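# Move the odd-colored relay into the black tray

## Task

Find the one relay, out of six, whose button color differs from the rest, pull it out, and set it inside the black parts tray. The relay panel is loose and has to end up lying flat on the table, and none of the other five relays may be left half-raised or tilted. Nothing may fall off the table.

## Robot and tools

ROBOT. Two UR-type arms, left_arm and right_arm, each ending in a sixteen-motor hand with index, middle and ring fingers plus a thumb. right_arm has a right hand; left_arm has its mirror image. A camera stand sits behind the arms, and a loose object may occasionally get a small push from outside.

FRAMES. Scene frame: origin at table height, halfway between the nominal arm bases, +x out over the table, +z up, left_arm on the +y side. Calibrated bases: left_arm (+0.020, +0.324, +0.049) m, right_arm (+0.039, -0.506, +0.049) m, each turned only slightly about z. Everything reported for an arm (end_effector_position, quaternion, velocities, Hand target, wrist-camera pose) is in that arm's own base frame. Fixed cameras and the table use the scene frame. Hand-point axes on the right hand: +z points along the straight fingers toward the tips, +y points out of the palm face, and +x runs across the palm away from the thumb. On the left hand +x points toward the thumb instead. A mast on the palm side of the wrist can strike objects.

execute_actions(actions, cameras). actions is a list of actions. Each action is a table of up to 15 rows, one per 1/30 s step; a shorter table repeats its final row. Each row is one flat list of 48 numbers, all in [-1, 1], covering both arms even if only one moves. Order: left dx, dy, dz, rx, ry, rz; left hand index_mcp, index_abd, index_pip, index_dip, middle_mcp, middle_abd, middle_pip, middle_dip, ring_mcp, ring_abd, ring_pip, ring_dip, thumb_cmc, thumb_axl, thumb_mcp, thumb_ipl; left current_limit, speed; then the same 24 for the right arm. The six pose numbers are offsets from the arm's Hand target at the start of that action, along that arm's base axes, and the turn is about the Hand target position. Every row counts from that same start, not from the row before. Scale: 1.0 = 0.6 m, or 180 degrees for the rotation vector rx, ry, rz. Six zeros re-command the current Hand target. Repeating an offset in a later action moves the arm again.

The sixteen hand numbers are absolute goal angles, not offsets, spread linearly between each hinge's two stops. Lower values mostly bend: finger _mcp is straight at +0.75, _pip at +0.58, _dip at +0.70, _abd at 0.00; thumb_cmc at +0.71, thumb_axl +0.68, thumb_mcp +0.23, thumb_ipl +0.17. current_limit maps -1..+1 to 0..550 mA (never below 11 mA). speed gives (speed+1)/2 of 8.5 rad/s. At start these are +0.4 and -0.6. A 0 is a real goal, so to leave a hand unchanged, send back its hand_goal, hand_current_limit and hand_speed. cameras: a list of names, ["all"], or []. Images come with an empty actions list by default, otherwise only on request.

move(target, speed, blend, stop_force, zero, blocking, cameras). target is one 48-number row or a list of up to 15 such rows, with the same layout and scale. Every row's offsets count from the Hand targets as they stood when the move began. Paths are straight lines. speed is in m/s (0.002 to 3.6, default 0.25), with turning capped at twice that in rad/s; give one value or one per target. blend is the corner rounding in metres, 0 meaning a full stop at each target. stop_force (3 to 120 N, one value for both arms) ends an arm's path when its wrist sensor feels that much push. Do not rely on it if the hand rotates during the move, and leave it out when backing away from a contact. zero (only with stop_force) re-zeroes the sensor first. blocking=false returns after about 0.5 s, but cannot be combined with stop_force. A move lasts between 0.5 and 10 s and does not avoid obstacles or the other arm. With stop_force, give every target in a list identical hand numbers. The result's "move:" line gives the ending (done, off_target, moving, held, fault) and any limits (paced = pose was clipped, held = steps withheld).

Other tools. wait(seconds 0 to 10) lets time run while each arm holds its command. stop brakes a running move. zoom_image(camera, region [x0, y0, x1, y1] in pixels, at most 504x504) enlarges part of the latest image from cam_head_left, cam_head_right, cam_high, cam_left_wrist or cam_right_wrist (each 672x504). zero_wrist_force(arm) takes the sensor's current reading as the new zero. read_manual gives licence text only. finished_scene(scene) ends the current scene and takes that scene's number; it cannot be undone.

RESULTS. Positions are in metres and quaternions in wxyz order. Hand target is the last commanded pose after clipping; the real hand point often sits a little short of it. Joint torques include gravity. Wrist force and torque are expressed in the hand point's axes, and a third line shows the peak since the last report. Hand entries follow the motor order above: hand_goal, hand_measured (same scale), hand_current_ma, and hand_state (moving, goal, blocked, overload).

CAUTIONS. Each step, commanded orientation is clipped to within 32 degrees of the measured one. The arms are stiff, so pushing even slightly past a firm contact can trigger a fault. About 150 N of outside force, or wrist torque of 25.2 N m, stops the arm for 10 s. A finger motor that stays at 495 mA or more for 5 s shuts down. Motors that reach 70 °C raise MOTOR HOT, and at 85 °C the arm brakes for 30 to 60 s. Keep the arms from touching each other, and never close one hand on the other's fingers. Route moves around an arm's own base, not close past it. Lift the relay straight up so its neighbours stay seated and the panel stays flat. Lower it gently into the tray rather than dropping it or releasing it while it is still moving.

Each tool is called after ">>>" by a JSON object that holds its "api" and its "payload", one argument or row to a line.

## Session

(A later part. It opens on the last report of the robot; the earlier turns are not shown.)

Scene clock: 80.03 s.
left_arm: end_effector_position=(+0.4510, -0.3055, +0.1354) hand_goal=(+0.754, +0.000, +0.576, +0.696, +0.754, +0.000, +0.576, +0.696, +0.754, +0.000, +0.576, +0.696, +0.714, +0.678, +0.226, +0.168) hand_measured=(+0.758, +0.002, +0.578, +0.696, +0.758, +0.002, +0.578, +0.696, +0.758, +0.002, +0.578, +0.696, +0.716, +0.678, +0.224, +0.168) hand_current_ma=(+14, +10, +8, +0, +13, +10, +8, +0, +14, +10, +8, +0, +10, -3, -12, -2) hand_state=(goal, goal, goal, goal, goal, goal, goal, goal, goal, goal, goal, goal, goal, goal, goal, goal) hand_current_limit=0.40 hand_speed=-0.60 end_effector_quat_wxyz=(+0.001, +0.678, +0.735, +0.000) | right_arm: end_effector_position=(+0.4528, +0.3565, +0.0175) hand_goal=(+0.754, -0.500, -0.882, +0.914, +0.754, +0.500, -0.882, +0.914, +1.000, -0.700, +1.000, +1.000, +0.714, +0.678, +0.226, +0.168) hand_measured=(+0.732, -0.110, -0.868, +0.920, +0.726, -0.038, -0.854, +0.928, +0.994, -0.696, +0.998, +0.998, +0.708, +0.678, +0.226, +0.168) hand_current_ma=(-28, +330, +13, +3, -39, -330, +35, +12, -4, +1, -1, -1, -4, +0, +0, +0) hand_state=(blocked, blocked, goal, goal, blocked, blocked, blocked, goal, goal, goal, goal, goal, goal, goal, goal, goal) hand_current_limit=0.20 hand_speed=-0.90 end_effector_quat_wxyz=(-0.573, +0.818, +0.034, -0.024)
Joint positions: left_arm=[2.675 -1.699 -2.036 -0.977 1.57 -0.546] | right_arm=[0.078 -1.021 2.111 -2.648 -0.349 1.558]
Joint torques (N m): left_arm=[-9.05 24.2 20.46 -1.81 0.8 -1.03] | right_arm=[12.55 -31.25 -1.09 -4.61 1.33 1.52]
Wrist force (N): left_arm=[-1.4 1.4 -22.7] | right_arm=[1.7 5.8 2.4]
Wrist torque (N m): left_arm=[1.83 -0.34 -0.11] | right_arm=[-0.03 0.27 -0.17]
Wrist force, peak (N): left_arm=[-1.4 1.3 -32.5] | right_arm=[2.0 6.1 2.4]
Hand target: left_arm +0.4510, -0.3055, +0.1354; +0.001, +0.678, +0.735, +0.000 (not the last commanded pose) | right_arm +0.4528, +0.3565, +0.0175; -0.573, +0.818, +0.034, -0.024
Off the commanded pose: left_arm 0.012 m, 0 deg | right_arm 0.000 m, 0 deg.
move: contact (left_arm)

>>> {"api": "move", "payload": {
  "target": [0, 0, 0, 0, 0, 0, 0.754, 0, 0.576, 0.696, 0.754, 0, 0.576, 0.696, 0.754, 0, 0.576, 0.696, 0.714, 0.678, 0.226, 0.168, 0.4, -0.6, 0, 0, 0.005, 0, 0, 0, 0.7534, -0.5, -0.883, 0.913, 0.7534, 0.5, -0.883, 0.913, 1, -0.7, 1, 1, 0.714, 0.678, 0.226, 0.168, 0.45, -0.9],
  "speed": 0.02,
  "cameras": ["cam_high"]
}}

>>> {"api": "zoom_image", "payload": {
  "camera": "cam_high",
  "region": [250, 140, 480, 290]
}}

Scene clock: 81.77 s.
left_arm: end_effector_position=(+0.4510, -0.3055, +0.1354) hand_goal=(+0.754, +0.000, +0.576, +0.696, +0.754, +0.000, +0.576, +0.696, +0.754, +0.000, +0.576, +0.696, +0.714, +0.678, +0.226, +0.168) hand_measured=(+0.758, +0.002, +0.578, +0.696, +0.758, +0.002, +0.578, +0.696, +0.758, +0.002, +0.578, +0.696, +0.716, +0.678, +0.224, +0.168) hand_current_ma=(+14, +10, +8, +0, +13, +10, +8, +0, +14, +10, +8, +0, +10, -3, -12, -2) hand_state=(goal, goal, goal, goal, goal, goal, goal, goal, goal, goal, goal, goal, goal, goal, goal, goal) hand_current_limit=0.40 hand_speed=-0.60 end_effector_quat_wxyz=(+0.001, +0.678, +0.735, +0.000) | right_arm: end_effector_position=(+0.4528, +0.3565, +0.0204) hand_goal=(+0.754, -0.500, -0.882, +0.914, +0.754, +0.500, -0.882, +0.914, +1.000, -0.700, +1.000, +1.000, +0.714, +0.678, +0.226, +0.168) hand_measured=(+0.714, -0.122, -0.846, +0.922, +0.700, -0.038, -0.822, +0.932, +0.994, -0.696, +0.998, +0.998, +0.708, +0.678, +0.226, +0.168) hand_current_ma=(-66, +399, +52, +6, -106, -399, +118, +19, -4, +1, -1, -1, -4, +0, +0, +0) hand_state=(blocked, blocked, blocked, goal, blocked, blocked, blocked, goal, goal, goal, goal, goal, goal, goal, goal, goal) hand_current_limit=0.45 hand_speed=-0.90 end_effector_quat_wxyz=(-0.573, +0.818, +0.034, -0.024)
Joint positions: left_arm=[2.675 -1.699 -2.036 -0.977 1.57 -0.546] | right_arm=[0.078 -1.028 2.111 -2.64 -0.349 1.558]
Joint torques (N m): left_arm=[-8.8 25.37 20.62 -0.01 0.95 -0.99] | right_arm=[12.11 -55.35 -30.57 -2.42 8.1 0.23]
Wrist force (N): left_arm=[-1.5 1.6 -22.7] | right_arm=[0.0 23.3 8.0]
Wrist torque (N m): left_arm=[1.86 -0.32 -0.13] | right_arm=[-0.63 0.19 -0.11]
Wrist force, peak (N): left_arm=[-1.4 1.5 -23.0] | right_arm=[0.1 23.3 8.0]
Hand target: left_arm +0.4510, -0.3055, +0.1354; +0.001, +0.678, +0.735, +0.000 | right_arm +0.4528, +0.3565, +0.0205; -0.573, +0.818, +0.034, -0.024
Off the commanded pose: left_arm 0.000 m, 0 deg | right_arm 0.000 m, 0 deg.
move: done
Images, in order (width x height): cam_high 672x504.

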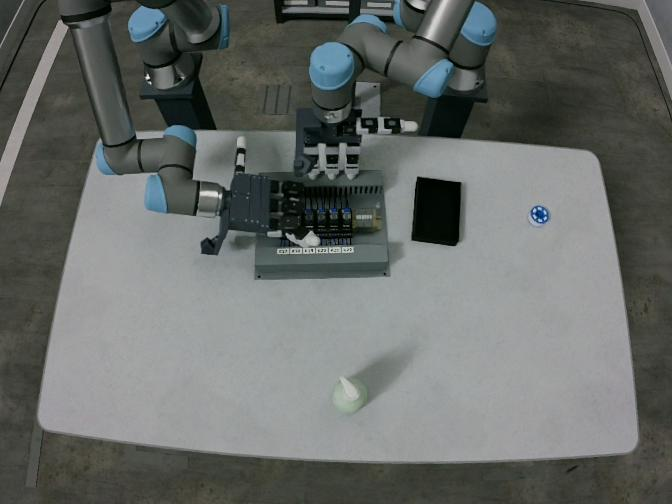

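Scaled by 2.191 from the camera's 672x504 image, which has a finer 960x720 frame.

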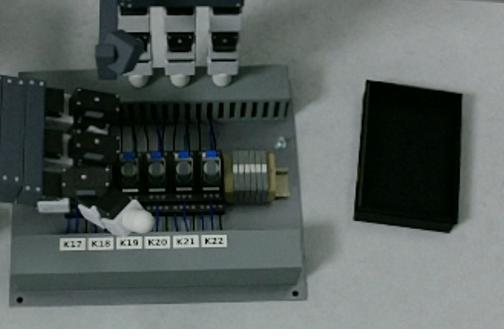

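Holding works: 24.6 N now. Continue.

>>> {"api": "move", "payload": {
  "target": [0, 0, 0, 0, 0, 0, 0.754, 0, 0.576, 0.696, 0.754, 0, 0.576, 0.696, 0.754, 0, 0.576, 0.696, 0.714, 0.678, 0.226, 0.168, 0.4, -0.6, 0, 0, 0.003, 0, 0, 0, 0.7534, -0.5, -0.883, 0.913, 0.7534, 0.5, -0.883, 0.913, 1, -0.7, 1, 1, 0.714, 0.678, 0.226, 0.168, 0.55, -0.9],
  "speed": 0.02,
  "cameras": ["cam_head_right", "cam_right_wrist"]
}}

>>> {"api": "zoom_image", "payload": {
  "camera": "cam_head_right",
  "region": [295, 160, 365, 220]
}}

>>> {"api": "zoom_image", "payload": {
  "camera": "cam_right_wrist",
  "region": [290, 0, 500, 170]
}}

Scene clock: 82.73 s.
left_arm: end_effector_position=(+0.4510, -0.3055, +0.1354) hand_goal=(+0.754, +0.000, +0.576, +0.696, +0.754, +0.000, +0.576, +0.696, +0.754, +0.000, +0.576, +0.696, +0.714, +0.678, +0.226, +0.168) hand_measured=(+0.758, +0.002, +0.578, +0.696, +0.758, +0.002, +0.578, +0.696, +0.758, +0.002, +0.578, +0.696, +0.716, +0.678, +0.224, +0.168) hand_current_ma=(+14, +10, +8, +0, +13, +10, +8, +0, +14, +10, +8, +0, +10, -3, -12, -2) hand_state=(goal, goal, goal, goal, goal, goal, goal, goal, goal, goal, goal, goal, goal, goal, goal, goal) hand_current_limit=0.40 hand_speed=-0.60 end_effector_quat_wxyz=(+0.001, +0.678, +0.735, +0.000) | right_arm: end_effector_position=(+0.4528, +0.3565, +0.0222) hand_goal=(+0.754, -0.500, -0.882, +0.914, +0.754, +0.500, -0.882, +0.914, +1.000, -0.700, +1.000, +1.000, +0.714, +0.678, +0.226, +0.168) hand_measured=(+0.712, -0.122, -0.846, +0.922, +0.694, -0.038, -0.812, +0.934, +0.994, -0.696, +0.998, +0.998, +0.708, +0.678, +0.226, +0.168) hand_current_ma=(-72, +426, +52, +6, -128, -426, +143, +22, -4, +1, -1, -1, -4, +0, +0, +0) hand_state=(blocked, blocked, blocked, goal, blocked, blocked, blocked, blocked, goal, goal, goal, goal, goal, goal, goal, goal) hand_current_limit=0.55 hand_speed=-0.90 end_effector_quat_wxyz=(-0.573, +0.818, +0.034, -0.024)
Joint positions: left_arm=[2.675 -1.699 -2.036 -0.977 1.57 -0.546] | right_arm=[0.078 -1.033 2.111 -2.636 -0.349 1.558]
Joint torques (N m): left_arm=[-9.02 24.35 20.55 1.1 1.06 -1.03] | right_arm=[11.22 -54.64 -31.48 -2.6 7.43 -0.28]
Wrist force (N): left_arm=[-1.4 1.4 -22.9] | right_arm=[-1.5 22.9 7.9]
Wrist torque (N m): left_arm=[1.86 -0.35 -0.11] | right_arm=[-0.59 0.13 -0.13]
Wrist force, peak (N): left_arm=[-1.3 1.4 -23.1] | right_arm=[-1.4 26.7 9.1]
Hand target: left_arm +0.4510, -0.3055, +0.1354; +0.001, +0.678, +0.735, +0.000 | right_arm +0.4528, +0.3565, +0.0223; -0.573, +0.818, +0.034, -0.024
Off the commanded pose: left_arm 0.000 m, 0 deg | right_arm 0.000 m, 0 deg.
move: done
camera_calibration:
cam_right_wrist: T_world_to_cam=[[-0.73305, -0.319228, -0.600609, 0.486608], [-0.396386, -0.517077, 0.758624, 0.303712], [-0.552735, 0.794182, 0.252505, 0.0918433], [0, 0, 0, 1]] pos_world=[0.52786, 0.239441, 0.0386674]
Images, in order (width x height): cam_head_right 672x504, cam_right_wrist 672x504.

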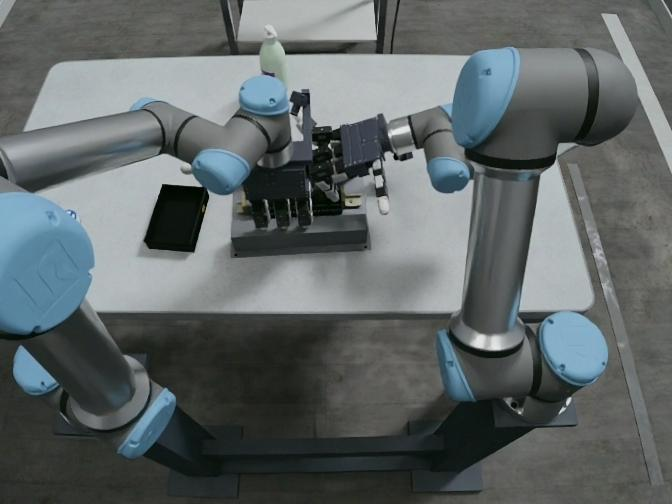

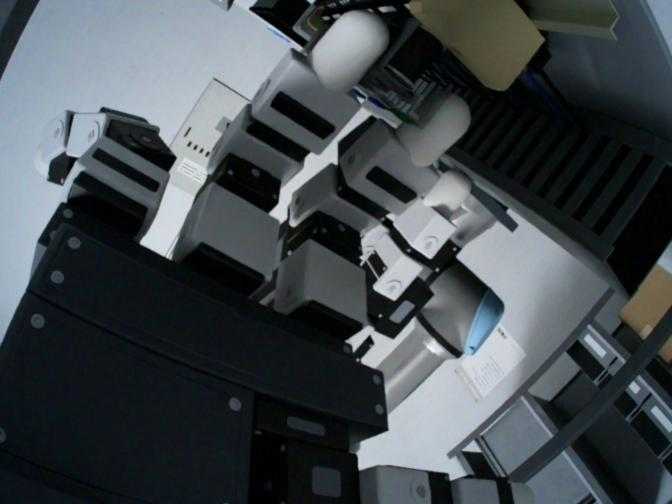

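Scaled by 7.200 from the camera's 672x504 image, which has a finer 960x720 frame.

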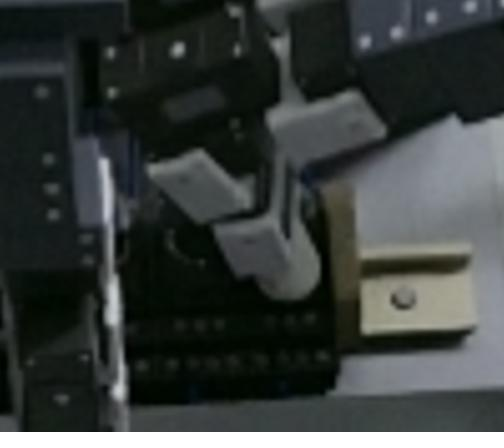

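Scaled by 2.400 from the camera's 672x504 image, which has a finer 960x720 frame.

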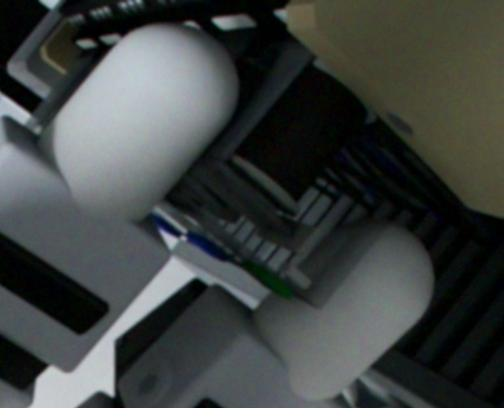

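>>> {"api": "move", "payload": {
  "target": [
    [0, 0, 0, 0, 0, 0, 0.754, 0, 0.576, 0.696, 0.754, 0, 0.576, 0.696, 0.754, 0, 0.576, 0.696, 0.714, 0.678, 0.226, 0.168, 0.4, -0.6, 0, 0, -0.005, 0, 0, 0, 0.7534, -0.3, -0.883, 0.913, 0.7534, 0.3, -0.883, 0.913, 1, -0.7, 1, 1, 0.714, 0.678, 0.226, 0.168, -0.3, -0.8],
    [0, 0, 0, 0, 0, 0, 0.754, 0, 0.576, 0.696, 0.754, 0, 0.576, 0.696, 0.754, 0, 0.576, 0.696, 0.714, 0.678, 0.226, 0.168, 0.4, -0.6, 0, 0, -0.0055, 0, 0, 0, 0.7534, 0.3, -0.883, 0.913, 0.7534, -0.3, -0.883, 0.913, 1, -0.7, 1, 1, 0.714, 0.678, 0.226, 0.168, 0.1, -0.7],
    [0, 0, 0, 0, 0, 0, 0.754, 0, 0.576, 0.696, 0.754, 0, 0.576, 0.696, 0.754, 0, 0.576, 0.696, 0.714, 0.678, 0.226, 0.168, 0.4, -0.6, 0, 0, -0.0115, 0, 0, 0, 0.7534, -0.2, -0.883, 0.913, 0.7534, 0.2, -0.883, 0.913, 1, -0.7, 1, 1, 0.714, 0.678, 0.226, 0.168, -0.75, -0.88]
  ],
  "speed": 0.02
}}

Scene clock: 87.73 s.
left_arm: end_effector_position=(+0.4510, -0.3055, +0.1354) hand_goal=(+0.754, +0.000, +0.576, +0.696, +0.754, +0.000, +0.576, +0.696, +0.754, +0.000, +0.576, +0.696, +0.714, +0.678, +0.226, +0.168) hand_measured=(+0.758, +0.002, +0.578, +0.696, +0.758, +0.002, +0.578, +0.696, +0.758, +0.002, +0.578, +0.696, +0.716, +0.678, +0.224, +0.168) hand_current_ma=(+14, +10, +8, +0, +13, +10, +8, +0, +14, +10, +8, +0, +10, -3, -12, -2) hand_state=(goal, goal, goal, goal, goal, goal, goal, goal, goal, goal, goal, goal, goal, goal, goal, goal) hand_current_limit=0.40 hand_speed=-0.60 end_effector_quat_wxyz=(+0.001, +0.678, +0.735, +0.000) | right_arm: end_effector_position=(+0.4528, +0.3565, +0.0154) hand_goal=(+0.754, -0.200, -0.882, +0.914, +0.754, +0.200, -0.882, +0.914, +1.000, -0.700, +1.000, +1.000, +0.714, +0.678, +0.226, +0.168) hand_measured=(+0.744, +0.000, -0.878, +0.914, +0.744, -0.116, -0.870, +0.918, +0.994, -0.696, +0.998, +0.998, +0.708, +0.678, +0.226, +0.168) hand_current_ma=(-8, +68, +2, +0, -8, -69, +10, +1, -4, +1, -1, -1, -4, +0, +0, +0) hand_state=(goal, blocked, goal, goal, goal, blocked, goal, goal, goal, goal, goal, goal, goal, goal, goal, goal) hand_current_limit=-0.75 hand_speed=-0.88 end_effector_quat_wxyz=(-0.573, +0.818, +0.034, -0.024)
Joint positions: left_arm=[2.675 -1.699 -2.036 -0.977 1.57 -0.546] | right_arm=[0.078 -1.016 2.111 -2.653 -0.349 1.558]
Joint torques (N m): left_arm=[-8.99 24.77 20.03 2.21 0.86 -0.96] | right_arm=[-1.31 -29.05 -0.75 -1.85 0.75 1.23]
Wrist force (N): left_arm=[-1.3 1.3 -22.7] | right_arm=[1.9 1.3 1.1]
Wrist torque (N m): left_arm=[1.81 -0.35 -0.10] | right_arm=[0.03 0.20 -0.14]
Wrist force, peak (N): left_arm=[-1.3 1.5 -23.1] | right_arm=[-1.6 22.9 8.1]
Hand target: left_arm +0.4510, -0.3055, +0.1354; +0.001, +0.678, +0.735, +0.000 | right_arm +0.4528, +0.3565, +0.0154; -0.573, +0.818, +0.034, -0.024
Off the commanded pose: left_arm 0.000 m, 0 deg | right_arm 0.000 m, 0 deg.
move: done

>>> {"api": "move", "payload": {
  "target": [
    [0, 0, 0, 0, 0, 0, 0.754, 0, 0.576, 0.696, 0.754, 0, 0.576, 0.696, 0.754, 0, 0.576, 0.696, 0.714, 0.678, 0.226, 0.168, 0.4, -0.6, 0.0012, 0, -0.0012, 0, 0, 0, 0.7534, -0.5, -0.883, 0.913, 0.7534, 0.5, -0.883, 0.913, 1, -0.7, 1, 1, 0.714, 0.678, 0.226, 0.168, 0.3, -0.85],
    [0, 0, 0, 0, 0, 0, 0.754, 0, 0.576, 0.696, 0.754, 0, 0.576, 0.696, 0.754, 0, 0.576, 0.696, 0.714, 0.678, 0.226, 0.168, 0.4, -0.6, 0.0012, 0, -0.001, 0, 0, 0, 0.7534, -0.5, -0.95, 0.913, 0.7534, 0.5, -0.95, 0.913, 1, -0.7, 1, 1, 0.714, 0.678, 0.226, 0.168, 0.5, -0.85]
  ],
  "speed": 0.02
}}

>>> {"api": "move", "payload": {
  "target": [0, 0, 0, 0, 0, 0, 0.754, 0, 0.576, 0.696, 0.754, 0, 0.576, 0.696, 0.754, 0, 0.576, 0.696, 0.714, 0.678, 0.226, 0.168, 0.4, -0.6, 0, 0, 0.005, 0, 0, 0, 0.7534, -0.5, -0.95, 0.913, 0.7534, 0.5, -0.95, 0.913, 1, -0.7, 1, 1, 0.714, 0.678, 0.226, 0.168, 0.5, -0.85],
  "speed": 0.02,
  "cameras": ["cam_right_wrist"]
}}

>>> {"api": "zoom_image", "payload": {
  "camera": "cam_right_wrist",
  "region": [290, 0, 500, 170]
}}

Scene clock: 90.53 s.
left_arm: end_effector_position=(+0.4510, -0.3055, +0.1354) hand_goal=(+0.754, +0.000, +0.576, +0.696, +0.754, +0.000, +0.576, +0.696, +0.754, +0.000, +0.576, +0.696, +0.714, +0.678, +0.226, +0.168) hand_measured=(+0.758, +0.002, +0.578, +0.696, +0.758, +0.002, +0.578, +0.696, +0.758, +0.002, +0.578, +0.696, +0.716, +0.678, +0.224, +0.168) hand_current_ma=(+14, +10, +8, +0, +13, +10, +8, +0, +14, +10, +8, +0, +10, -3, -12, -2) hand_state=(goal, goal, goal, goal, goal, goal, goal, goal, goal, goal, goal, goal, goal, goal, goal, goal) hand_current_limit=0.40 hand_speed=-0.60 end_effector_quat_wxyz=(+0.001, +0.678, +0.735, +0.000) | right_arm: end_effector_position=(+0.4535, +0.3565, +0.0148) hand_goal=(+0.754, -0.500, -0.950, +0.914, +0.754, +0.500, -0.950, +0.914, +1.000, -0.700, +1.000, +1.000, +0.714, +0.678, +0.226, +0.168) hand_measured=(+0.758, -0.124, -0.898, +0.920, +0.754, +0.004, -0.886, +0.924, +0.994, -0.696, +0.998, +0.998, +0.708, +0.678, +0.226, +0.168) hand_current_ma=(+2, +412, +90, +3, +0, -412, +126, +8, -4, +1, -1, -1, -4, +0, +0, +0) hand_state=(goal, blocked, blocked, goal, goal, blocked, blocked, goal, goal, goal, goal, goal, goal, goal, goal, goal) hand_current_limit=0.50 hand_speed=-0.85 end_effector_quat_wxyz=(-0.573, +0.818, +0.034, -0.024)
Joint positions: left_arm=[2.675 -1.699 -2.036 -0.977 1.57 -0.546] | right_arm=[0.078 -1.014 2.11 -2.653 -0.349 1.557]
Joint torques (N m): left_arm=[-9.26 25.06 20.22 2.1 1.02 -0.99] | right_arm=[-15.13 -50.46 -26.4 -1.77 4.31 -1.31]
Wrist force (N): left_arm=[-1.3 1.3 -22.8] | right_arm=[-2.4 9.3 7.4]
Wrist torque (N m): left_arm=[1.84 -0.35 -0.10] | right_arm=[-0.24 0.15 -0.18]
Wrist force, peak (N): left_arm=[-1.2 1.3 -23.1] | right_arm=[-1.9 9.5 7.6]
Hand target: left_arm +0.4510, -0.3055, +0.1354; +0.001, +0.678, +0.735, +0.000 | right_arm +0.4535, +0.3565, +0.0148; -0.573, +0.818, +0.034, -0.024
Off the commanded pose: left_arm 0.000 m, 0 deg | right_arm 0.000 m, 0 deg.
move: done

Scene clock: 91.33 s.
left_arm: end_effector_position=(+0.4510, -0.3055, +0.1354) hand_goal=(+0.754, +0.000, +0.576, +0.696, +0.754, +0.000, +0.576, +0.696, +0.754, +0.000, +0.576, +0.696, +0.714, +0.678, +0.226, +0.168) hand_measured=(+0.758, +0.002, +0.578, +0.696, +0.758, +0.002, +0.578, +0.696, +0.758, +0.002, +0.578, +0.696, +0.716, +0.678, +0.224, +0.168) hand_current_ma=(+14, +10, +8, +0, +13, +10, +8, +0, +14, +10, +8, +0, +10, -3, -12, -2) hand_state=(goal, goal, goal, goal, goal, goal, goal, goal, goal, goal, goal, goal, goal, goal, goal, goal) hand_current_limit=0.40 hand_speed=-0.60 end_effector_quat_wxyz=(+0.001, +0.678, +0.735, +0.000) | right_arm: end_effector_position=(+0.4535, +0.3565, +0.0177) hand_goal=(+0.754, -0.500, -0.950, +0.914, +0.754, +0.500, -0.950, +0.914, +1.000, -0.700, +1.000, +1.000, +0.714, +0.678, +0.226, +0.168) hand_measured=(+0.732, -0.124, -0.894, +0.932, +0.724, +0.004, -0.878, +0.942, +0.994, -0.696, +0.998, +0.998, +0.708, +0.678, +0.226, +0.168) hand_current_ma=(-27, +412, +102, +18, -46, -412, +154, +35, -4, +1, -1, -1, -4, +0, +0, +0) hand_state=(blocked, blocked, blocked, goal, blocked, blocked, blocked, blocked, goal, goal, goal, goal, goal, goal, goal, goal) hand_current_limit=0.50 hand_speed=-0.85 end_effector_quat_wxyz=(-0.573, +0.818, +0.034, -0.024)
Joint positions: left_arm=[2.675 -1.699 -2.036 -0.977 1.57 -0.546] | right_arm=[0.078 -1.021 2.109 -2.646 -0.349 1.557]
Joint torques (N m): left_arm=[-9.23 25.17 20.42 2.3 1.02 -0.88] | right_arm=[-13.38 -59.06 -31.79 -3 7.33 1.4]
Wrist force (N): left_arm=[-1.3 1.4 -22.6] | right_arm=[-1.0 25.3 11.7]
Wrist torque (N m): left_arm=[1.83 -0.35 -0.10] | right_arm=[-0.68 0.16 -0.11]
Wrist force, peak (N): left_arm=[-1.2 1.5 -23.0] | right_arm=[-1.0 25.3 11.7]
Hand target: left_arm +0.4510, -0.3055, +0.1354; +0.001, +0.678, +0.735, +0.000 | right_arm +0.4535, +0.3565, +0.0178; -0.573, +0.818, +0.034, -0.024
Off the commanded pose: left_arm 0.000 m, 0 deg | right_arm 0.000 m, 0 deg.
move: done
camera_calibration:
cam_right_wrist: T_world_to_cam=[[-0.733097, -0.319241, -0.600545, 0.484444], [-0.39636, -0.517013, 0.758681, 0.307372], [-0.552692, 0.794218, 0.252486, 0.0933354], [0, 0, 0, 1]] pos_world=[0.52856, 0.239441, 0.0341675]
Images, in order (width x height): cam_right_wrist 672x504.

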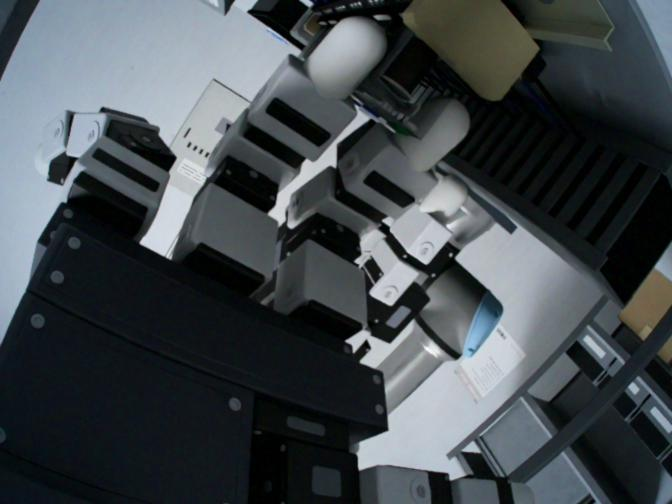

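Scaled by 2.400 from the camera's 672x504 image, which has a finer 960x720 frame.

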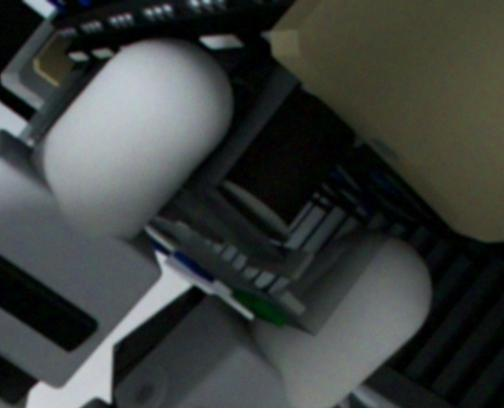

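>>> {"api": "move", "payload": {
  "target": [0, 0, 0, 0, 0, 0, 0.754, 0, 0.576, 0.696, 0.754, 0, 0.576, 0.696, 0.754, 0, 0.576, 0.696, 0.714, 0.678, 0.226, 0.168, 0.4, -0.6, 0, 0, 0.0025, 0, 0, 0, 0.7534, -0.5, -0.95, 0.913, 0.7534, 0.5, -0.95, 0.913, 1, -0.7, 1, 1, 0.714, 0.678, 0.226, 0.168, 0.6, -0.85],
  "speed": 0.02
}}

>>> {"api": "move", "payload": {
  "target": [0, 0, 0, 0, 0, 0, 0.754, 0, 0.576, 0.696, 0.754, 0, 0.576, 0.696, 0.754, 0, 0.576, 0.696, 0.714, 0.678, 0.226, 0.168, 0.4, -0.6, 0, 0, 0.0025, 0, 0, 0, 0.7534, -0.5, -0.95, 0.913, 0.7534, 0.5, -0.95, 0.913, 1, -0.7, 1, 1, 0.714, 0.678, 0.226, 0.168, 0.6, -0.85],
  "speed": 0.02,
  "cameras": ["cam_right_wrist", "cam_head_right"]
}}

>>> {"api": "zoom_image", "payload": {
  "camera": "cam_right_wrist",
  "region": [290, 0, 500, 170]
}}

>>> {"api": "zoom_image", "payload": {
  "camera": "cam_head_right",
  "region": [295, 160, 365, 220]
}}

Scene clock: 92.43 s.
left_arm: end_effector_position=(+0.4510, -0.3055, +0.1354) hand_goal=(+0.754, +0.000, +0.576, +0.696, +0.754, +0.000, +0.576, +0.696, +0.754, +0.000, +0.576, +0.696, +0.714, +0.678, +0.226, +0.168) hand_measured=(+0.758, +0.002, +0.578, +0.696, +0.758, +0.002, +0.578, +0.696, +0.758, +0.002, +0.578, +0.696, +0.716, +0.678, +0.224, +0.168) hand_current_ma=(+14, +10, +8, +0, +13, +10, +8, +0, +14, +10, +8, +0, +10, -3, -12, -2) hand_state=(goal, goal, goal, goal, goal, goal, goal, goal, goal, goal, goal, goal, goal, goal, goal, goal) hand_current_limit=0.40 hand_speed=-0.60 end_effector_quat_wxyz=(+0.001, +0.678, +0.735, +0.000) | right_arm: end_effector_position=(+0.4535, +0.3565, +0.0192) hand_goal=(+0.754, -0.500, -0.950, +0.914, +0.754, +0.500, -0.950, +0.914, +1.000, -0.700, +1.000, +1.000, +0.714, +0.678, +0.226, +0.168) hand_measured=(+0.724, -0.124, -0.894, +0.932, +0.710, +0.004, -0.868, +0.942, +0.994, -0.696, +0.998, +0.998, +0.708, +0.678, +0.226, +0.168) hand_current_ma=(-45, +440, +105, +19, -79, -440, +184, +35, -4, +1, -1, -1, -4, +0, +0, +0) hand_state=(blocked, blocked, blocked, goal, blocked, blocked, blocked, blocked, goal, goal, goal, goal, goal, goal, goal, goal) hand_current_limit=0.60 hand_speed=-0.85 end_effector_quat_wxyz=(-0.573, +0.818, +0.034, -0.024)
Joint positions: left_arm=[2.675 -1.699 -2.036 -0.977 1.57 -0.546] | right_arm=[0.078 -1.025 2.109 -2.642 -0.349 1.557]
Joint torques (N m): left_arm=[-8.83 24.93 19.79 2.19 1.01 -0.98] | right_arm=[-12.54 -59.82 -32.83 -2.69 7.4 -1.15]
Wrist force (N): left_arm=[-1.3 1.3 -22.5] | right_arm=[-1.0 27.8 11.5]
Wrist torque (N m): left_arm=[1.79 -0.37 -0.10] | right_arm=[-0.77 0.15 -0.09]
Wrist force, peak (N): left_arm=[-1.4 1.5 -23.0] | right_arm=[-1.0 27.8 11.5]
Hand target: left_arm +0.4510, -0.3055, +0.1354; +0.001, +0.678, +0.735, +0.000 | right_arm +0.4535, +0.3565, +0.0193; -0.573, +0.818, +0.034, -0.024
Off the commanded pose: left_arm 0.000 m, 0 deg | right_arm 0.000 m, 0 deg.
move: done

Scene clock: 93.13 s.
left_arm: end_effector_position=(+0.4510, -0.3055, +0.1354) hand_goal=(+0.754, +0.000, +0.576, +0.696, +0.754, +0.000, +0.576, +0.696, +0.754, +0.000, +0.576, +0.696, +0.714, +0.678, +0.226, +0.168) hand_measured=(+0.758, +0.002, +0.578, +0.696, +0.756, +0.002, +0.578, +0.696, +0.756, +0.002, +0.578, +0.696, +0.716, +0.678, +0.224, +0.168) hand_current_ma=(+14, +9, +8, +0, +13, +9, +8, +0, +13, +9, +8, +0, +10, -3, -12, -2) hand_state=(goal, goal, goal, goal, goal, goal, goal, goal, goal, goal, goal, goal, goal, goal, goal, goal) hand_current_limit=0.40 hand_speed=-0.60 end_effector_quat_wxyz=(+0.001, +0.678, +0.735, +0.000) | right_arm: end_effector_position=(+0.4535, +0.3565, +0.0207) hand_goal=(+0.754, -0.500, -0.950, +0.914, +0.754, +0.500, -0.950, +0.914, +1.000, -0.700, +1.000, +1.000, +0.714, +0.678, +0.226, +0.168) hand_measured=(+0.720, -0.124, -0.894, +0.932, +0.704, +0.004, -0.866, +0.942, +0.994, -0.696, +0.998, +0.998, +0.708, +0.678, +0.226, +0.168) hand_current_ma=(-53, +440, +105, +19, -92, -440, +194, +36, -4, +1, -1, -1, -4, +0, +0, +0) hand_state=(blocked, blocked, blocked, goal, blocked, blocked, blocked, blocked, goal, goal, goal, goal, goal, goal, goal, goal) hand_current_limit=0.60 hand_speed=-0.85 end_effector_quat_wxyz=(-0.573, +0.818, +0.034, -0.024)
Joint positions: left_arm=[2.675 -1.699 -2.036 -0.977 1.57 -0.546] | right_arm=[0.078 -1.028 2.109 -2.638 -0.349 1.557]
Joint torques (N m): left_arm=[-9.3 24.96 20.37 2.02 1.08 -0.95] | right_arm=[-11.48 -58.6 -31.31 -2.73 6.52 -0.42]
Wrist force (N): left_arm=[-1.6 1.4 -22.7] | right_arm=[-0.9 25.7 10.2]
Wrist torque (N m): left_arm=[1.81 -0.37 -0.13] | right_arm=[-0.69 0.15 -0.09]
Wrist force, peak (N): left_arm=[-1.3 1.5 -22.8] | right_arm=[-1.0 29.4 12.1]
Hand target: left_arm +0.4510, -0.3055, +0.1354; +0.001, +0.678, +0.735, +0.000 | right_arm +0.4535, +0.3565, +0.0208; -0.573, +0.818, +0.034, -0.024
Off the commanded pose: left_arm 0.000 m, 0 deg | right_arm 0.000 m, 0 deg.
move: done
camera_calibration:
cam_right_wrist: T_world_to_cam=[[-0.73305, -0.319228, -0.600609, 0.486221], [-0.396386, -0.517077, 0.758624, 0.305127], [-0.552735, 0.794182, 0.252505, 0.0926089], [0, 0, 0, 1]] pos_world=[0.52856, 0.239441, 0.0371674]
Images, in order (width x height): cam_head_right 672x504, cam_right_wrist 672x504.

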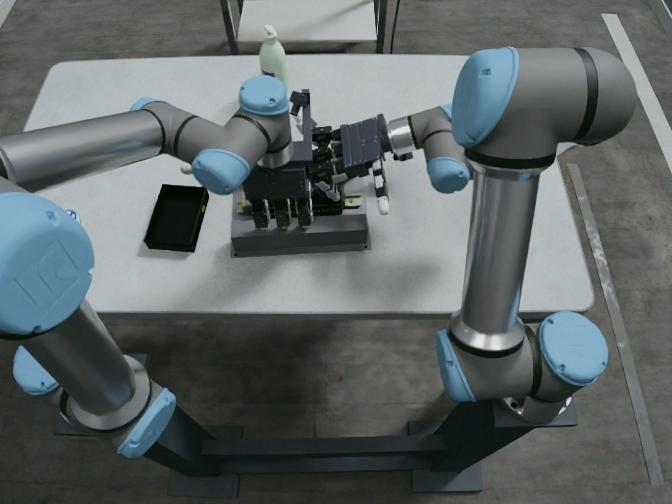

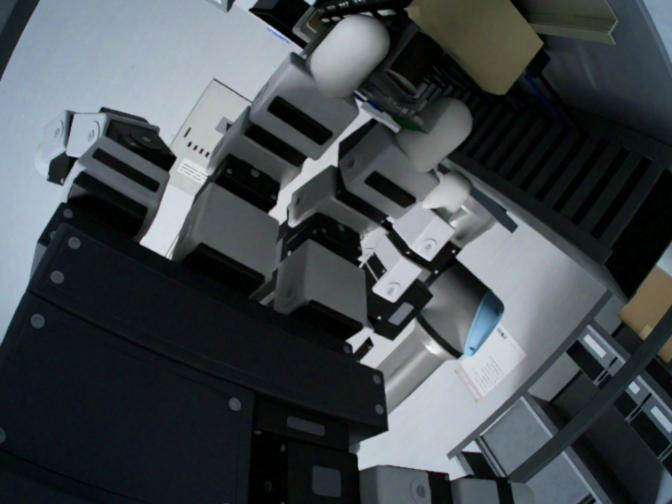

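Scaled by 2.400 from the camera's 672x504 image, which has a finer 960x720 frame.

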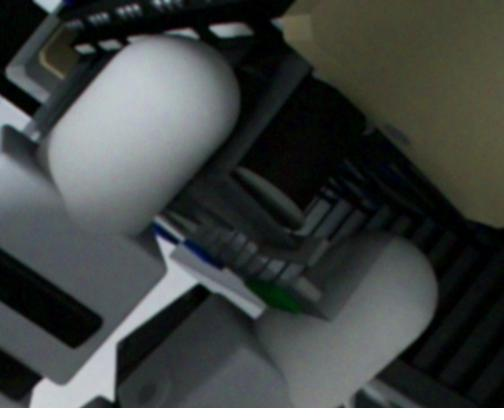

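Scaled by 7.200 from the camera's 672x504 image, which has a finer 960x720 frame.

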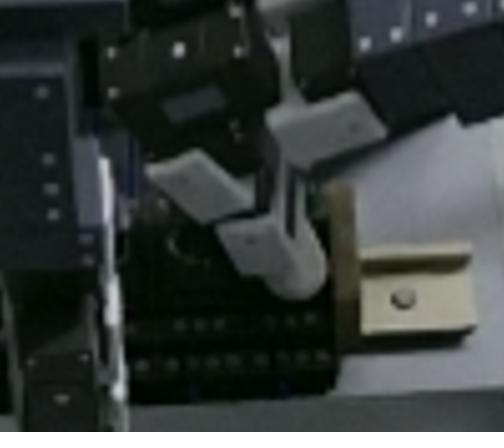

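>>> {"api": "move", "payload": {
  "target": [
    [0, 0, 0, 0, 0, 0, 0.754, 0, 0.576, 0.696, 0.754, 0, 0.576, 0.696, 0.754, 0, 0.576, 0.696, 0.714, 0.678, 0.226, 0.168, 0.4, -0.6, 0, 0, -0.005, 0, 0, 0, 0.7534, -0.3, -0.883, 0.913, 0.7534, 0.3, -0.883, 0.913, 1, -0.7, 1, 1, 0.714, 0.678, 0.226, 0.168, -0.3, -0.8],
    [0, 0, 0, 0, 0, 0, 0.754, 0, 0.576, 0.696, 0.754, 0, 0.576, 0.696, 0.754, 0, 0.576, 0.696, 0.714, 0.678, 0.226, 0.168, 0.4, -0.6, 0, 0, -0.0055, 0, 0, 0, 0.7534, 0.3, -0.883, 0.913, 0.7534, -0.3, -0.883, 0.913, 1, -0.7, 1, 1, 0.714, 0.678, 0.226, 0.168, 0.1, -0.7],
    [0, 0, 0, 0, 0, 0, 0.754, 0, 0.576, 0.696, 0.754, 0, 0.576, 0.696, 0.754, 0, 0.576, 0.696, 0.714, 0.678, 0.226, 0.168, 0.4, -0.6, 0, 0, -0.0115, 0, 0, 0, 0.7534, -0.2, -0.883, 0.913, 0.7534, 0.2, -0.883, 0.913, 1, -0.7, 1, 1, 0.714, 0.678, 0.226, 0.168, -0.75, -0.88]
  ],
  "speed": 0.02,
  "cameras": ["cam_right_wrist", "cam_head_right"]
}}

>>> {"api": "zoom_image", "payload": {
  "camera": "cam_head_right",
  "region": [295, 160, 365, 220]
}}

Scene clock: 98.07 s.
left_arm: end_effector_position=(+0.4510, -0.3055, +0.1354) hand_goal=(+0.754, +0.000, +0.576, +0.696, +0.754, +0.000, +0.576, +0.696, +0.754, +0.000, +0.576, +0.696, +0.714, +0.678, +0.226, +0.168) hand_measured=(+0.758, +0.002, +0.578, +0.696, +0.756, +0.002, +0.578, +0.696, +0.756, +0.002, +0.578, +0.696, +0.716, +0.678, +0.224, +0.168) hand_current_ma=(+14, +9, +8, +0, +13, +9, +8, +0, +13, +9, +8, +0, +10, -3, -12, -2) hand_state=(goal, goal, goal, goal, goal, goal, goal, goal, goal, goal, goal, goal, goal, goal, goal, goal) hand_current_limit=0.40 hand_speed=-0.60 end_effector_quat_wxyz=(+0.001, +0.678, +0.735, +0.000) | right_arm: end_effector_position=(+0.4535, +0.3565, +0.0139) hand_goal=(+0.754, -0.200, -0.882, +0.914, +0.754, +0.200, -0.882, +0.914, +1.000, -0.700, +1.000, +1.000, +0.714, +0.678, +0.226, +0.168) hand_measured=(+0.742, +0.224, -0.876, +0.914, +0.760, -0.076, -0.878, +0.914, +0.994, -0.696, +0.998, +0.998, +0.708, +0.678, +0.226, +0.168) hand_current_ma=(-10, +69, +4, +0, +3, -69, +2, +0, -4, +1, -1, -1, -4, +0, +0, +0) hand_state=(goal, blocked, goal, goal, goal, blocked, goal, goal, goal, goal, goal, goal, goal, goal, goal, goal) hand_current_limit=-0.75 hand_speed=-0.88 end_effector_quat_wxyz=(-0.573, +0.818, +0.034, -0.024)
Joint positions: left_arm=[2.675 -1.699 -2.036 -0.977 1.57 -0.546] | right_arm=[0.078 -1.012 2.11 -2.655 -0.349 1.557]
Joint torques (N m): left_arm=[-9.08 24.56 20.01 1.87 1.12 -0.97] | right_arm=[-11.19 -28.98 -6.73 -2.76 2.36 1.11]
Wrist force (N): left_arm=[-1.6 1.6 -22.6] | right_arm=[4.2 -1.9 0.5]
Wrist torque (N m): left_arm=[1.83 -0.37 -0.13] | right_arm=[0.06 0.20 -0.18]
Wrist force, peak (N): left_arm=[-1.6 1.7 -23.0] | right_arm=[-0.8 25.8 10.1]
Hand target: left_arm +0.4510, -0.3055, +0.1354; +0.001, +0.678, +0.735, +0.000 | right_arm +0.4535, +0.3565, +0.0139; -0.573, +0.818, +0.034, -0.024
Off the commanded pose: left_arm 0.000 m, 0 deg | right_arm 0.000 m, 0 deg.
move: done
camera_calibration:
cam_right_wrist: T_world_to_cam=[[-0.733079, -0.319266, -0.600553, 0.482159], [-0.396332, -0.517054, 0.758668, 0.310251], [-0.552735, 0.794182, 0.252506, 0.0943259], [0, 0, 0, 1]] pos_world=[0.52856, 0.239442, 0.0303674]
Images, in order (width x height): cam_head_right 672x504, cam_right_wrist 672x504.

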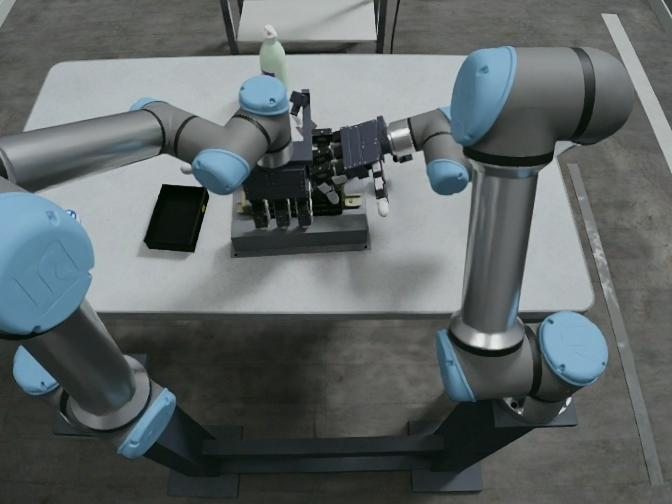

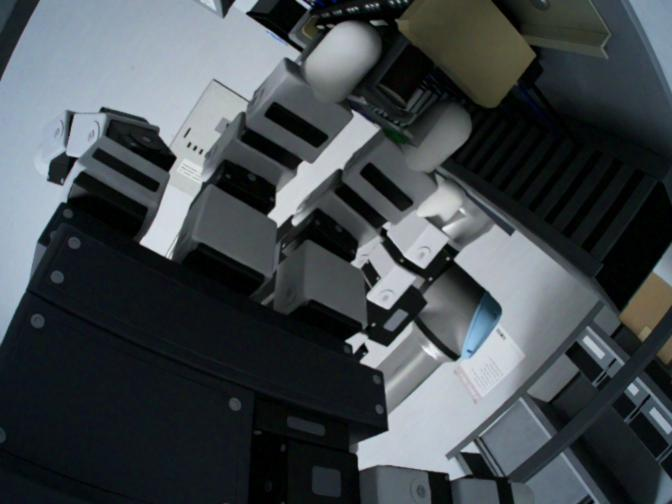

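Scaled by 7.200 from the camera's 672x504 image, which has a finer 960x720 frame.

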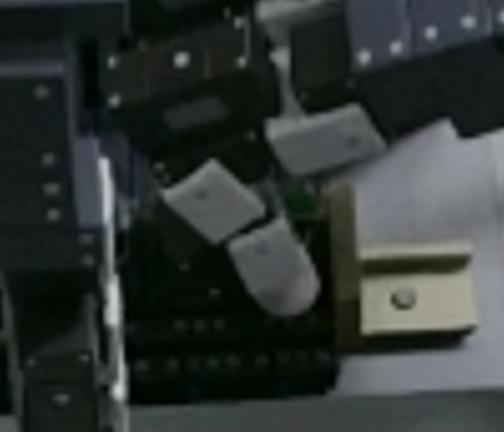

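>>> {"api": "zoom_image", "payload": {
  "camera": "cam_right_wrist",
  "region": [340, 40, 480, 160]
}}

>>> {"api": "zoom_image", "payload": {
  "camera": "cam_head_right",
  "region": [315, 175, 350, 205]
}}

Scaled by 3.600 from the camera's 672x504 image, which has a finer 960x720 frame.

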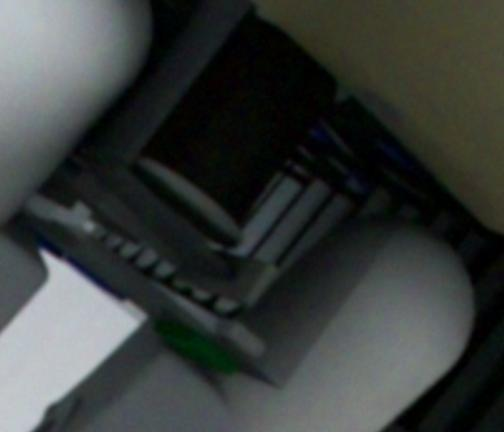

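Scaled by 14.400 from the camera's 672x504 image, which has a finer 960x720 frame.

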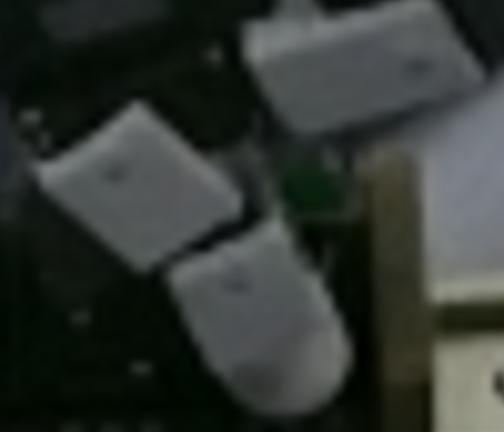

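>>> {"api": "move", "payload": {
  "target": [
    [0, 0, 0, 0, 0, 0, 0.754, 0, 0.576, 0.696, 0.754, 0, 0.576, 0.696, 0.754, 0, 0.576, 0.696, 0.714, 0.678, 0.226, 0.168, 0.4, -0.6, 0, 0, 0.001, 0, 0, 0, 0.7534, -0.5, -0.883, 0.913, 0.7534, 0.5, -0.883, 0.913, 1, -0.7, 1, 1, 0.714, 0.678, 0.226, 0.168, 0.3, -0.85],
    [0, 0, 0, 0, 0, 0, 0.754, 0, 0.576, 0.696, 0.754, 0, 0.576, 0.696, 0.754, 0, 0.576, 0.696, 0.714, 0.678, 0.226, 0.168, 0.4, -0.6, 0, 0, 0.001, 0, 0, 0, 0.7534, -0.5, -0.97, 0.913, 0.7534, 0.5, -0.98, 0.913, 1, -0.7, 1, 1, 0.714, 0.678, 0.226, 0.168, 0.65, -0.85]
  ],
  "speed": 0.02,
  "cameras": ["cam_right_wrist", "cam_head_right"]
}}

>>> {"api": "zoom_image", "payload": {
  "camera": "cam_head_right",
  "region": [295, 160, 365, 220]
}}

>>> {"api": "zoom_image", "payload": {
  "camera": "cam_right_wrist",
  "region": [290, 0, 500, 170]
}}

Scene clock: 102.00 s.
left_arm: end_effector_position=(+0.4510, -0.3055, +0.1354) hand_goal=(+0.754, +0.000, +0.576, +0.696, +0.754, +0.000, +0.576, +0.696, +0.754, +0.000, +0.576, +0.696, +0.714, +0.678, +0.226, +0.168) hand_measured=(+0.758, +0.002, +0.578, +0.696, +0.756, +0.002, +0.578, +0.696, +0.756, +0.002, +0.578, +0.696, +0.716, +0.678, +0.224, +0.168) hand_current_ma=(+14, +9, +8, +0, +13, +9, +8, +0, +13, +9, +8, +0, +10, -3, -12, -2) hand_state=(goal, goal, goal, goal, goal, goal, goal, goal, goal, goal, goal, goal, goal, goal, goal, goal) hand_current_limit=0.40 hand_speed=-0.60 end_effector_quat_wxyz=(+0.001, +0.678, +0.735, +0.000) | right_arm: end_effector_position=(+0.4535, +0.3565, +0.0145) hand_goal=(+0.754, -0.500, -0.970, +0.914, +0.754, +0.500, -0.980, +0.914, +1.000, -0.700, +1.000, +1.000, +0.714, +0.678, +0.226, +0.168) hand_measured=(+0.752, -0.064, -0.878, +0.934, +0.762, +0.074, -0.894, +0.930, +0.994, -0.696, +0.998, +0.998, +0.708, +0.678, +0.226, +0.168) hand_current_ma=(-1, +454, +222, +20, +6, -453, +201, +15, -4, +1, -1, -1, -4, +0, +0, +0) hand_state=(goal, blocked, blocked, goal, goal, blocked, blocked, goal, goal, goal, goal, goal, goal, goal, goal, goal) hand_current_limit=0.65 hand_speed=-0.85 end_effector_quat_wxyz=(-0.573, +0.818, +0.034, -0.024)
Joint positions: left_arm=[2.675 -1.699 -2.036 -0.977 1.57 -0.546] | right_arm=[0.078 -1.013 2.11 -2.654 -0.349 1.557]
Joint torques (N m): left_arm=[-8.75 24.96 19.32 2.1 1.14 -1.02] | right_arm=[-8.46 -52.25 -14.85 -2.3 4.69 0.88]
Wrist force (N): left_arm=[-1.7 1.6 -22.7] | right_arm=[0.1 12.1 8.8]
Wrist torque (N m): left_arm=[1.84 -0.36 -0.14] | right_arm=[-0.34 0.13 -0.17]
Wrist force, peak (N): left_arm=[-1.6 1.5 -22.9] | right_arm=[0.0 12.3 9.1]
Hand target: left_arm +0.4510, -0.3055, +0.1354; +0.001, +0.678, +0.735, +0.000 | right_arm +0.4535, +0.3565, +0.0145; -0.573, +0.818, +0.034, -0.024
Off the commanded pose: left_arm 0.000 m, 0 deg | right_arm 0.000 m, 0 deg.
move: done
camera_calibration:
cam_right_wrist: T_world_to_cam=[[-0.733076, -0.319305, -0.600536, 0.482527], [-0.396379, -0.516943, 0.758719, 0.309792], [-0.552705, 0.794238, 0.252393, 0.0941484], [0, 0, 0, 1]] pos_world=[0.52856, 0.239442, 0.0309678]
Images, in order (width x height): cam_head_right 672x504, cam_right_wrist 672x504.

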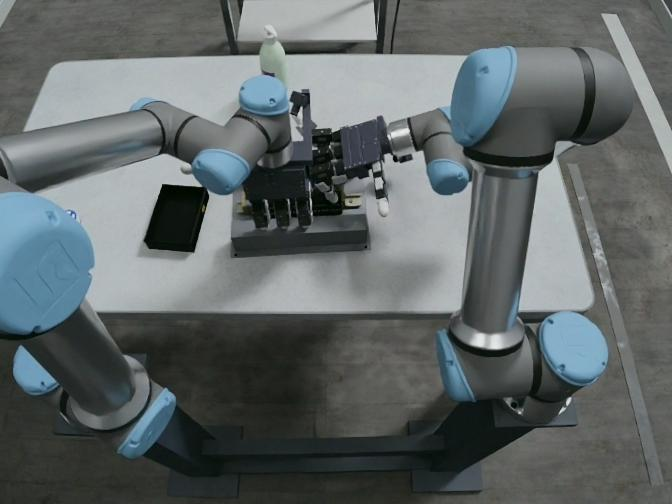

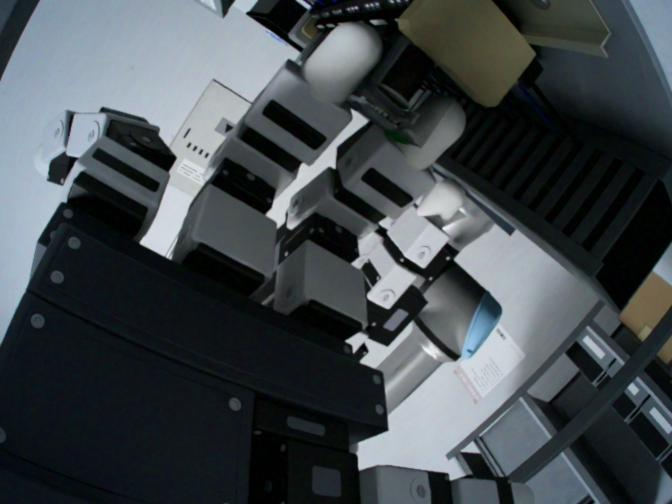

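Scaled by 7.200 from the camera's 672x504 image, which has a finer 960x720 frame.

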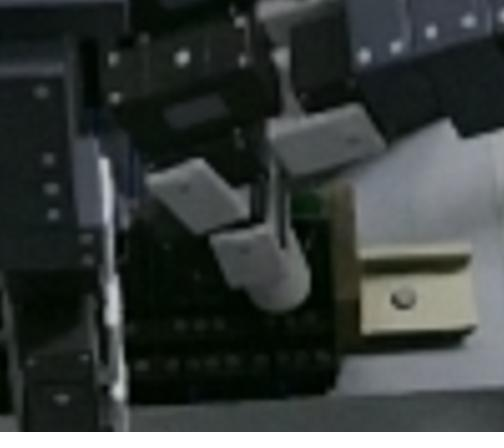

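Scaled by 2.400 from the camera's 672x504 image, which has a finer 960x720 frame.

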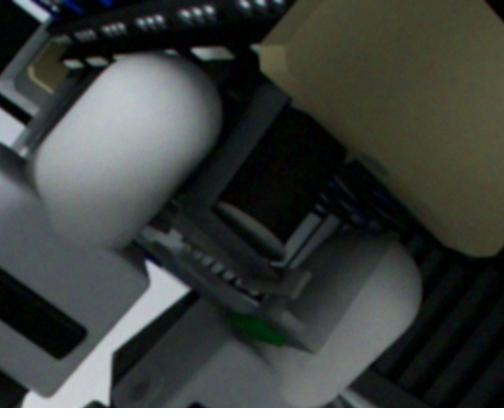

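>>> {"api": "move", "payload": {
  "target": [
    [0, 0, 0, 0, 0, 0, 0.754, 0, 0.576, 0.696, 0.754, 0, 0.576, 0.696, 0.754, 0, 0.576, 0.696, 0.714, 0.678, 0.226, 0.168, 0.4, -0.6, 0, 0, 0.002, 0, 0, 0, 0.7534, 0.35, -0.883, 0.913, 0.7534, -0.35, -0.883, 0.913, 1, -0.7, 1, 1, 0.714, 0.678, 0.226, 0.168, 0.1, -0.75],
    [0, 0, 0, 0, 0, 0, 0.754, 0, 0.576, 0.696, 0.754, 0, 0.576, 0.696, 0.754, 0, 0.576, 0.696, 0.714, 0.678, 0.226, 0.168, 0.4, -0.6, 0, -0.0083, 0.002, 0, 0, 0, 0.7534, -0.2, -0.9, 0.913, 0.7534, 0.2, -0.9, 0.913, 1, -0.7, 1, 1, 0.714, 0.678, 0.226, 0.168, -0.75, -0.88]
  ],
  "speed": 0.02,
  "cameras": ["cam_right_wrist", "cam_head_right"]
}}

>>> {"api": "zoom_image", "payload": {
  "camera": "cam_head_right",
  "region": [295, 160, 365, 220]
}}

>>> {"api": "zoom_image", "payload": {
  "camera": "cam_right_wrist",
  "region": [290, 0, 500, 170]
}}

Scene clock: 105.53 s.
left_arm: end_effector_position=(+0.4510, -0.3055, +0.1354) hand_goal=(+0.754, +0.000, +0.576, +0.696, +0.754, +0.000, +0.576, +0.696, +0.754, +0.000, +0.576, +0.696, +0.714, +0.678, +0.226, +0.168) hand_measured=(+0.758, +0.002, +0.578, +0.696, +0.756, +0.002, +0.578, +0.696, +0.756, +0.002, +0.578, +0.696, +0.716, +0.678, +0.224, +0.168) hand_current_ma=(+14, +9, +8, +0, +13, +9, +8, +0, +13, +9, +8, +0, +10, -3, -12, -2) hand_state=(goal, goal, goal, goal, goal, goal, goal, goal, goal, goal, goal, goal, goal, goal, goal, goal) hand_current_limit=0.40 hand_speed=-0.60 end_effector_quat_wxyz=(+0.001, +0.678, +0.735, +0.000) | right_arm: end_effector_position=(+0.4535, +0.3515, +0.0157) hand_goal=(+0.754, -0.200, -0.900, +0.914, +0.754, +0.200, -0.900, +0.914, +1.000, -0.700, +1.000, +1.000, +0.714, +0.678, +0.226, +0.168) hand_measured=(+0.744, +0.046, -0.888, +0.918, +0.748, -0.092, -0.888, +0.918, +0.994, -0.696, +0.998, +0.998, +0.708, +0.678, +0.226, +0.168) hand_current_ma=(-8, +68, +9, +1, -3, -69, +9, +1, -4, +1, -1, -1, -4, +0, +0, +0) hand_state=(goal, blocked, goal, goal, goal, blocked, goal, goal, goal, goal, goal, goal, goal, goal, goal, goal) hand_current_limit=-0.75 hand_speed=-0.88 end_effector_quat_wxyz=(-0.573, +0.818, +0.034, -0.024)
Joint positions: left_arm=[2.675 -1.699 -2.036 -0.977 1.57 -0.546] | right_arm=[0.068 -1.025 2.114 -2.619 -0.349 1.529]
Joint torques (N m): left_arm=[-9.23 24.56 19.46 2.01 1.2 -0.93] | right_arm=[-12.68 -44.45 -6.49 -0.44 1.09 -1.34]
Wrist force (N): left_arm=[-1.6 1.8 -22.6] | right_arm=[0.4 0.8 1.7]
Wrist torque (N m): left_arm=[1.86 -0.37 -0.13] | right_arm=[-0.04 0.13 -0.04]
Wrist force, peak (N): left_arm=[-1.6 1.5 -22.9] | right_arm=[0.1 12.6 9.2]
Hand target: left_arm +0.4510, -0.3055, +0.1354; +0.001, +0.678, +0.735, +0.000 | right_arm +0.4535, +0.3515, +0.0157; -0.573, +0.818, +0.034, -0.024
Off the commanded pose: left_arm 0.000 m, 0 deg | right_arm 0.000 m, 0 deg.
move: done
camera_calibration:
cam_right_wrist: T_world_to_cam=[[-0.733079, -0.319266, -0.600553, 0.481644], [-0.396332, -0.517054, 0.758668, 0.3063], [-0.552735, 0.794182, 0.252506, 0.0978423], [0, 0, 0, 1]] pos_world=[0.52856, 0.234442, 0.0321674]
Images, in order (width x height): cam_head_right 672x504, cam_right_wrist 672x504.

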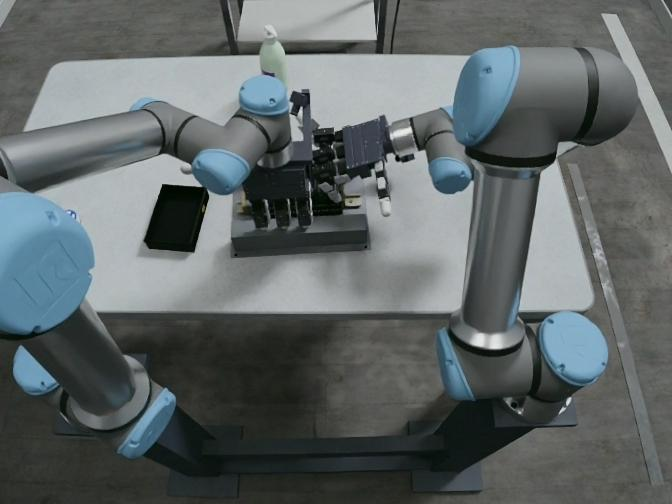

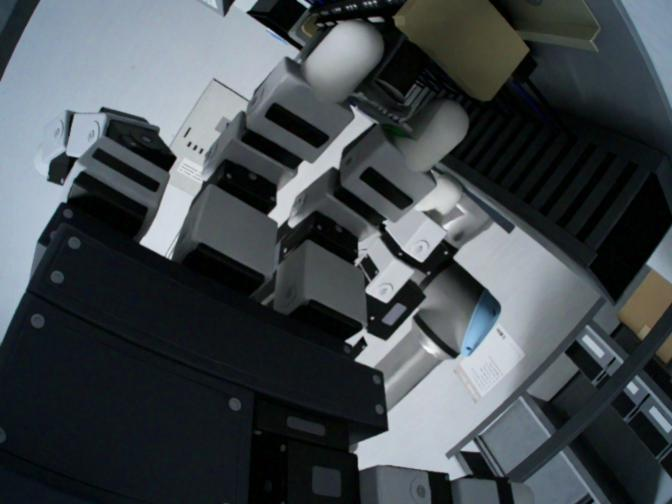

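Scaled by 7.200 from the camera's 672x504 image, which has a finer 960x720 frame.

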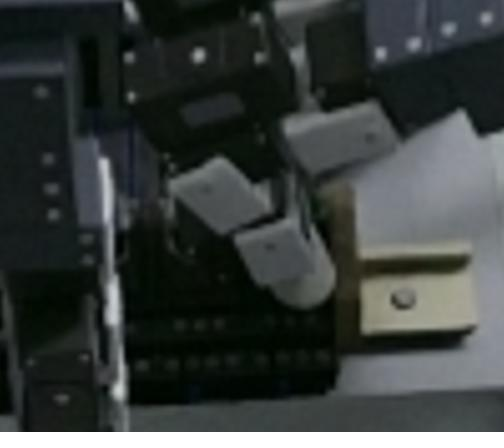

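Scaled by 2.400 from the camera's 672x504 image, which has a finer 960x720 frame.

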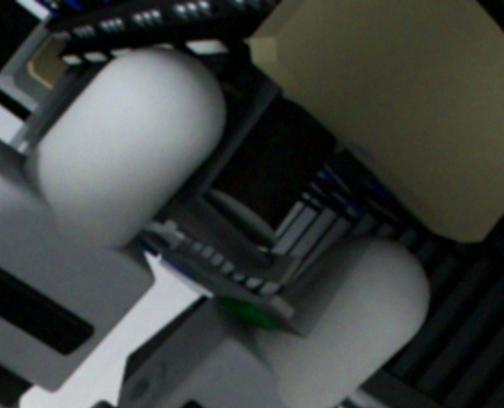

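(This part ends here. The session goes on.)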